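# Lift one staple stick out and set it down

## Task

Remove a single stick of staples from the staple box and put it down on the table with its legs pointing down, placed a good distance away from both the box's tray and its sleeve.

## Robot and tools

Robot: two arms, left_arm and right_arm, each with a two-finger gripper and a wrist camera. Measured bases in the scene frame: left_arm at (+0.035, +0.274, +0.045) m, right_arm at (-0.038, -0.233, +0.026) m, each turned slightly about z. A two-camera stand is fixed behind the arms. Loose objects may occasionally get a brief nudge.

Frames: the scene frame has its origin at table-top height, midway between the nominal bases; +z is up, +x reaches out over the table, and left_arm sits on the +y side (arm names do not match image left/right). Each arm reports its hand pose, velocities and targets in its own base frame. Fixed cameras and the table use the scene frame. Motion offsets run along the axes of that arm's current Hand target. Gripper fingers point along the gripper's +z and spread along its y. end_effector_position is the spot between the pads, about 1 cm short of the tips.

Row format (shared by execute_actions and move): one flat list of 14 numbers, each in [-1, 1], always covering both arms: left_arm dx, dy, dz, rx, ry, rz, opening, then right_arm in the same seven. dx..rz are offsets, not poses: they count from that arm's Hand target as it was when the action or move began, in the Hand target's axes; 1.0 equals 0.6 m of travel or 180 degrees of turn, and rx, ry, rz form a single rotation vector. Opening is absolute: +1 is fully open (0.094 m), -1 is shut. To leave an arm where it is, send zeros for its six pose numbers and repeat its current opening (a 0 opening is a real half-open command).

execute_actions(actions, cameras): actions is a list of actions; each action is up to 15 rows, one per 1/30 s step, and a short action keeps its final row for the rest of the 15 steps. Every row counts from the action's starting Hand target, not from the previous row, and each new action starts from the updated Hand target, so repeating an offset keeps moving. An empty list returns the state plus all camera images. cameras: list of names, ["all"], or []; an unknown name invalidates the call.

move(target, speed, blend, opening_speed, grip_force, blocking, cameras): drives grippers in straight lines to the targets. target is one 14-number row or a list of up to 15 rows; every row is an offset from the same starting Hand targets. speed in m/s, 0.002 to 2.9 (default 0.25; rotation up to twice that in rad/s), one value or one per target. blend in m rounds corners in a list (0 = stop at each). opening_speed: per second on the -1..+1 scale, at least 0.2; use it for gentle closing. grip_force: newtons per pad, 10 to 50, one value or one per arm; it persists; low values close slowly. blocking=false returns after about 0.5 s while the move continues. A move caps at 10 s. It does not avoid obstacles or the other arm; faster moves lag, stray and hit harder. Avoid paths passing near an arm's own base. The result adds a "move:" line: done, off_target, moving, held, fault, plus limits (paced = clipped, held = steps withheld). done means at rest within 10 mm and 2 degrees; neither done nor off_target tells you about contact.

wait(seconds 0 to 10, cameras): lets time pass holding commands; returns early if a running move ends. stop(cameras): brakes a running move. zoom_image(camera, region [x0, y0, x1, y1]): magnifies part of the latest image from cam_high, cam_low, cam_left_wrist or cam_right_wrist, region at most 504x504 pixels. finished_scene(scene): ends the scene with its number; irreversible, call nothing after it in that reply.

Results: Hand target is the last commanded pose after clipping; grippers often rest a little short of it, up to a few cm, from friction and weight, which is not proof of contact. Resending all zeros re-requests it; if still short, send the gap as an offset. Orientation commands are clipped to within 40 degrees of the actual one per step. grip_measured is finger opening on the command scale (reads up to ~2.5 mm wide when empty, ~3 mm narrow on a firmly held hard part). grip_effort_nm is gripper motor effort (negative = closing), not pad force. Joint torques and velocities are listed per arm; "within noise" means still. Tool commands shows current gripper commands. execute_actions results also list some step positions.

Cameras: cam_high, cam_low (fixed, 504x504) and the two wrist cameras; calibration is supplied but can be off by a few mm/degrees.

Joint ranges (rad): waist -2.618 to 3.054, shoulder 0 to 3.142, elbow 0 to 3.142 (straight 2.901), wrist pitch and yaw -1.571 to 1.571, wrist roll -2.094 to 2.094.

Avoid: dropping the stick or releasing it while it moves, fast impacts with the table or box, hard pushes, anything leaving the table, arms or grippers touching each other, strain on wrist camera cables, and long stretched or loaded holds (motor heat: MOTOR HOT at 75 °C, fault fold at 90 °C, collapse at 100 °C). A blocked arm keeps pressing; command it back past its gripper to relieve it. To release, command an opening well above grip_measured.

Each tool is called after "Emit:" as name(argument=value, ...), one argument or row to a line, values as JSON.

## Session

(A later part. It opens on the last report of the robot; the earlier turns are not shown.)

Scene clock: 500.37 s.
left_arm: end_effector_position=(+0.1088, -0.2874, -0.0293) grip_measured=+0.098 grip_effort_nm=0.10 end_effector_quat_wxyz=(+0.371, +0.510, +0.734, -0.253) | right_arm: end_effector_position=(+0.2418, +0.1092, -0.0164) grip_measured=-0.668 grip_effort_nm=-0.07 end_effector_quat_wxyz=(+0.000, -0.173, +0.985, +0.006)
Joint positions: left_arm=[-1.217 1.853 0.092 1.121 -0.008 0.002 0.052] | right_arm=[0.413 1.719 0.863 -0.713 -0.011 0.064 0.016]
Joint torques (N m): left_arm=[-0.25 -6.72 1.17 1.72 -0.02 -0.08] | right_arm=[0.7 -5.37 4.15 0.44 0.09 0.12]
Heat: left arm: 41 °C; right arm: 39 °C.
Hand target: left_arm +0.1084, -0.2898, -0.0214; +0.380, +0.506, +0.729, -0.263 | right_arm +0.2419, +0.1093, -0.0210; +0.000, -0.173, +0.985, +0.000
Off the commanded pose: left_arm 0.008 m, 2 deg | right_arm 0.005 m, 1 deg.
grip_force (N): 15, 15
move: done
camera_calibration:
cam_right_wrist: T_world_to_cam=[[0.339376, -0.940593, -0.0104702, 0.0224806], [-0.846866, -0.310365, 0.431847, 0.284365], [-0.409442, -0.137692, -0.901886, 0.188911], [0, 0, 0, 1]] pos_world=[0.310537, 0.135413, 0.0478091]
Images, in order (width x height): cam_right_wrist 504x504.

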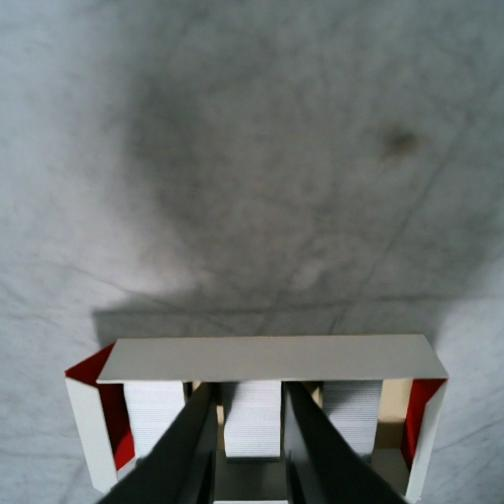

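Emit:
move(
  target=[0,0,0,0,0,0,0.1,0,0,0,0,0,0,-0.84],
  opening_speed=0.3,
  cameras=["cam_right_wrist"],
)

Emit:
zoom_image(
  camera="cam_right_wrist",
  region=[120, 310, 400, 504],
)

Scene clock: 519.53 s.
left_arm: end_effector_position=(+0.1088, -0.2874, -0.0293) grip_measured=+0.098 grip_effort_nm=0.10 end_effector_quat_wxyz=(+0.371, +0.510, +0.734, -0.253) | right_arm: end_effector_position=(+0.2420, +0.1092, -0.0164) grip_measured=-0.737 grip_effort_nm=-0.35 end_effector_quat_wxyz=(+0.000, -0.173, +0.985, +0.006)
Joint positions: left_arm=[-1.217 1.853 0.092 1.121 -0.008 0.002 0.052] | right_arm=[0.413 1.719 0.863 -0.712 -0.011 0.064 0.012]
Joint torques (N m): left_arm=[-0.2 -6.79 1.14 1.73 0.01 -0.11] | right_arm=[0.68 -5.37 4.16 0.45 0.09 0.12]
Heat: left arm: 41 °C; right arm: 39 °C.
Hand target: left_arm +0.1084, -0.2898, -0.0214; +0.380, +0.506, +0.729, -0.263 | right_arm +0.2419, +0.1093, -0.0210; +0.000, -0.173, +0.985, +0.000
Off the commanded pose: left_arm 0.008 m, 2 deg | right_arm 0.005 m, 1 deg.
grip_force (N): 15, 15
move: done
camera_calibration:
cam_right_wrist: T_world_to_cam=[[0.339375, -0.940592, -0.0105528, 0.0224168], [-0.847153, -0.310499, 0.431188, 0.284673], [-0.408849, -0.137395, -0.9022, 0.188785], [0, 0, 0, 1]] pos_world=[0.310738, 0.135414, 0.047811]
Images, in order (width x height): cam_right_wrist 504x504.

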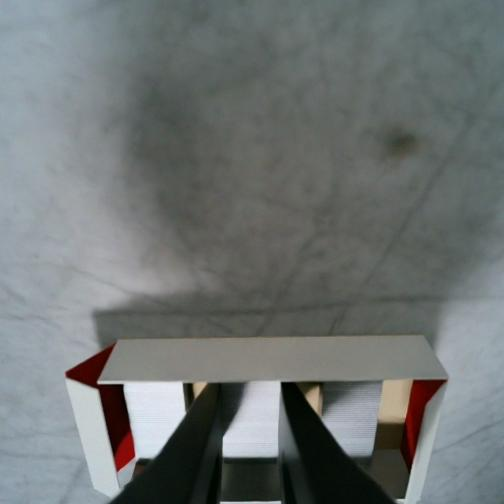

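Scaled by 1.800 from the camera's 504x504 image, which has a finer 720x720 frame.

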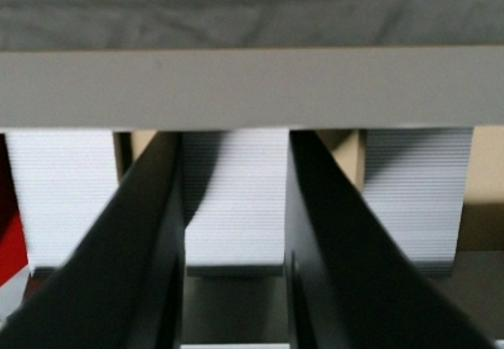

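Emit:
move(
  target=[
    [0,0,0,0,0,0,0.1,0,0,-0.1333,0,0,0,-0.84],
    [0,0,0,0,0,0,0.1,-0.2025,-0.2138,-0.1333,0,0,0,-0.84],
    [0,0,0,0,0,0,0.1,-0.2025,-0.2138,-0.019,0,0,0,-0.84],
  ],
  speed=[0.08,0.15,0.12],
  blend=[0.015,0.015,0],
  cameras=["cam_high","cam_right_wrist"],
)

Emit:
zoom_image(
  camera="cam_right_wrist",
  region=[120, 250, 400, 490],
)

Scene clock: 539.53 s.
left_arm: end_effector_position=(+0.1088, -0.2874, -0.0293) grip_measured=+0.098 grip_effort_nm=0.10 end_effector_quat_wxyz=(+0.371, +0.510, +0.734, -0.253) | right_arm: end_effector_position=(+0.3976, +0.0314, -0.0044) grip_measured=-0.738 grip_effort_nm=-0.35 end_effector_quat_wxyz=(-0.001, -0.169, +0.986, +0.003)
Joint positions: left_arm=[-1.217 1.853 0.092 1.121 -0.008 0.002 0.052] | right_arm=[0.073 2.153 1.535 -0.955 -0.006 -0.266 0.012]
Joint torques (N m): left_arm=[-0.23 -6.68 1.14 1.73 0.01 -0.08] | right_arm=[-0.14 -9.69 5.03 0.44 0.04 -0.09]
Heat: left arm: 41 °C; right arm: 39 °C.
Hand target: left_arm +0.1084, -0.2898, -0.0214; +0.380, +0.506, +0.729, -0.263 | right_arm +0.3997, +0.0300, -0.0097; +0.000, -0.173, +0.985, +0.000
Off the commanded pose: left_arm 0.008 m, 2 deg | right_arm 0.006 m, 1 deg.
grip_force (N): 15, 15
move: done
camera_calibration:
cam_right_wrist: T_world_to_cam=[[0.330373, -0.943831, -0.00607042, -0.0998277], [-0.849564, -0.300166, 0.433753, 0.387731], [-0.411212, -0.138143, -0.901011, 0.253584], [0, 0, 0, 1]] pos_world=[0.466659, 0.0571939, 0.0596971]
Images, in order (width x height): cam_high 504x504, cam_right_wrist 504x504.

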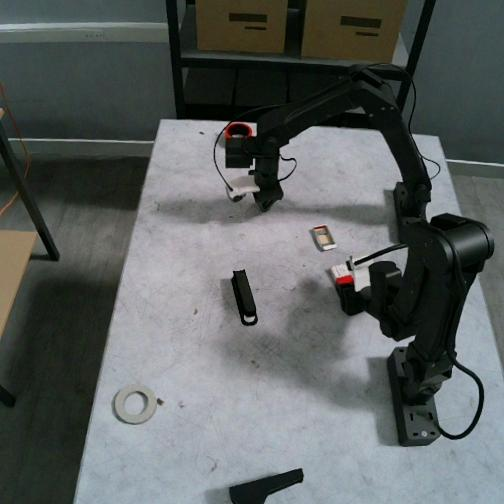

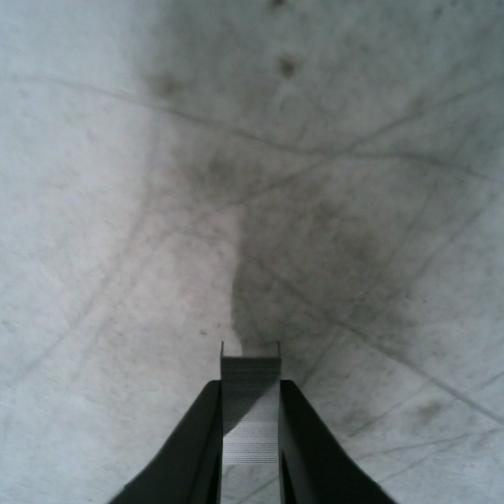

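Scaled by 1.800 from the camera's 504x504 image, which has a finer 720x720 frame.

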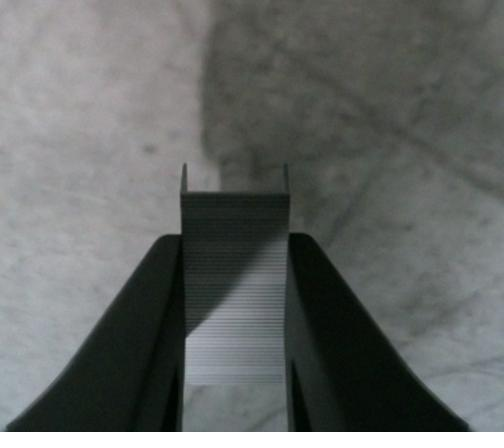

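Emit:
move(
  target=[
    [0,0,0,0,0,0,0.1,0,0,0.0125,0,0,0,-0.84],
    [0,0,0,0,0,0,0.1,0,0,0.0208,0,0,0,-0.84],
  ],
  speed=[0.06,0.025],
  cameras=["cam_right_wrist"],
)

Emit:
zoom_image(
  camera="cam_right_wrist",
  region=[120, 250, 400, 490],
)

Scene clock: 546.03 s.
left_arm: end_effector_position=(+0.1088, -0.2874, -0.0293) grip_measured=+0.098 grip_effort_nm=0.10 end_effector_quat_wxyz=(+0.371, +0.510, +0.734, -0.253) | right_arm: end_effector_position=(+0.4000, +0.0315, -0.0135) grip_measured=-0.738 grip_effort_nm=-0.35 end_effector_quat_wxyz=(+0.004, -0.169, +0.986, +0.003)
Joint positions: left_arm=[-1.217 1.853 0.092 1.121 -0.008 0.002 0.052] | right_arm=[0.073 2.165 1.516 -0.914 -0.006 -0.266 0.012]
Joint torques (N m): left_arm=[-0.17 -6.74 1.14 1.75 -0.01 -0.09] | right_arm=[-0.13 -9.29 4.71 0.45 0.04 -0.09]
Heat: left arm: 41 °C; right arm: 39 °C.
Hand target: left_arm +0.1084, -0.2898, -0.0214; +0.380, +0.506, +0.729, -0.263 | right_arm +0.3998, +0.0300, -0.0221; +0.000, -0.173, +0.985, +0.000
Off the commanded pose: left_arm 0.008 m, 2 deg | right_arm 0.009 m, 1 deg.
grip_force (N): 15, 15
move: done
camera_calibration:
cam_right_wrist: T_world_to_cam=[[0.330806, -0.943692, -0.00346742, -0.100564], [-0.853827, -0.300866, 0.424805, 0.395328], [-0.401928, -0.137568, -0.905278, 0.24247], [0, 0, 0, 1]] pos_world=[0.468264, 0.0573951, 0.0512169]
Images, in order (width x height): cam_right_wrist 504x504.

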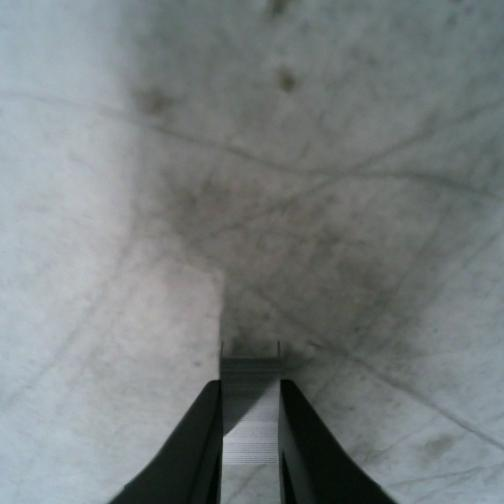

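Scaled by 1.800 from the camera's 504x504 image, which has a finer 720x720 frame.

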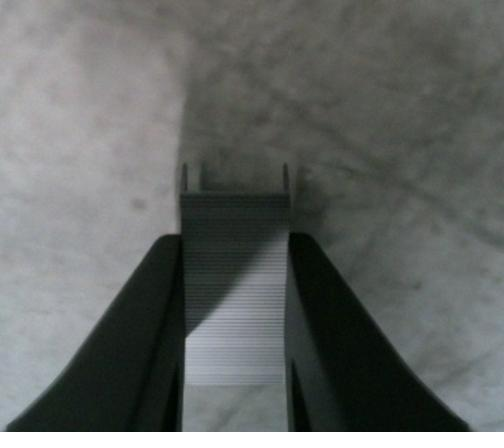

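Emit:
move(
  target=[
    [0,0,0,0,0,0,0.1,0,0,-0.004,0,0,0,-0.84],
    [0,0,0,0,0,0,0.1,0,0,-0.004,0,0,0,-0.45],
    [0,0,0,0,0,0,0.1,0,0,-0.13,0,0,0,-0.45],
  ],
  speed=[0.03,0.03,0.12],
  opening_speed=0.5,
  cameras=["cam_high","cam_right_wrist"],
)

Emit:
zoom_image(
  camera="cam_right_wrist",
  region=[150, 150, 400, 400],
)

Scene clock: 557.27 s.
left_arm: end_effector_position=(+0.1088, -0.2874, -0.0293) grip_measured=+0.098 grip_effort_nm=0.10 end_effector_quat_wxyz=(+0.371, +0.510, +0.734, -0.253) | right_arm: end_effector_position=(+0.3917, +0.0309, +0.0338) grip_measured=-0.452 grip_effort_nm=0.14 end_effector_quat_wxyz=(-0.027, -0.169, +0.985, +0.006)
Joint positions: left_arm=[-1.217 1.853 0.092 1.121 -0.008 0.002 0.052] | right_arm=[0.073 2.135 1.664 -1.154 -0.006 -0.266 0.026]
Joint torques (N m): left_arm=[-0.1 -6.68 1.16 1.72 -0.01 -0.09] | right_arm=[-0.13 -13.87 7.32 0.08 0.05 -0.08]
Heat: left arm: 41 °C; right arm: 39 °C.
Hand target: left_arm +0.1084, -0.2898, -0.0214; +0.380, +0.506, +0.729, -0.263 | right_arm +0.3997, +0.0300, +0.0558; +0.000, -0.173, +0.985, +0.000
Off the commanded pose: left_arm 0.008 m, 2 deg | right_arm 0.024 m, 3 deg.
grip_force (N): 15, 15
move: off_target (right_arm)
camera_calibration:
cam_right_wrist: T_world_to_cam=[[0.330103, -0.94374, -0.01969, -0.0975392], [-0.825644, -0.29878, 0.478583, 0.355161], [-0.457541, -0.141725, -0.877821, 0.3029], [0, 0, 0, 1]] pos_world=[0.464024, 0.0569921, 0.0939975]
Images, in order (width x height): cam_high 504x504, cam_right_wrist 504x504.

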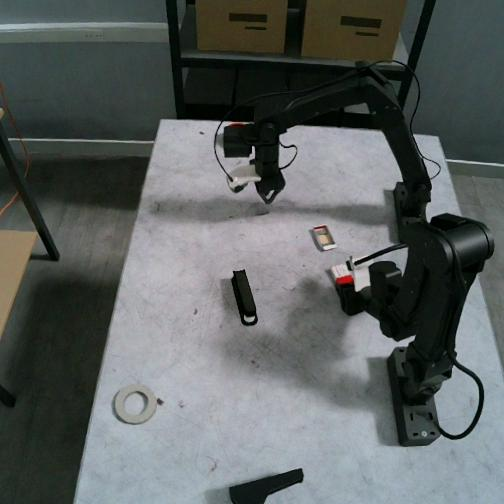

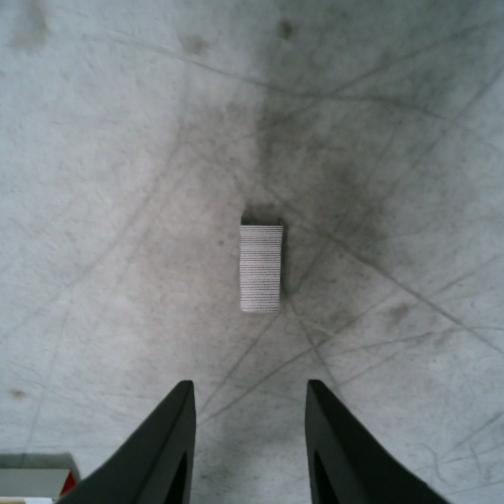

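Scaled by 2.016 from the camera's 504x504 image, which has a finer 720x720 frame.

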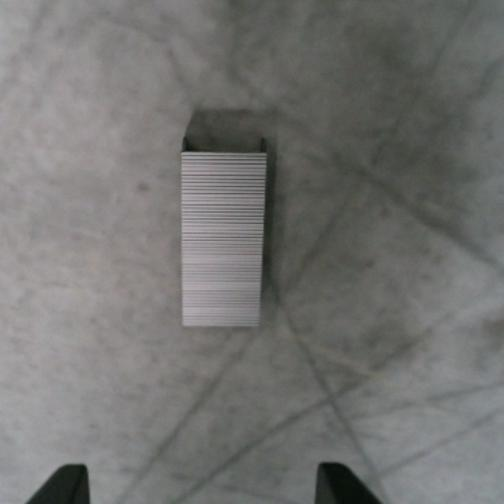

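Emit:
finished_scene(
  scene=2,
)

The scene is finished: the task was done.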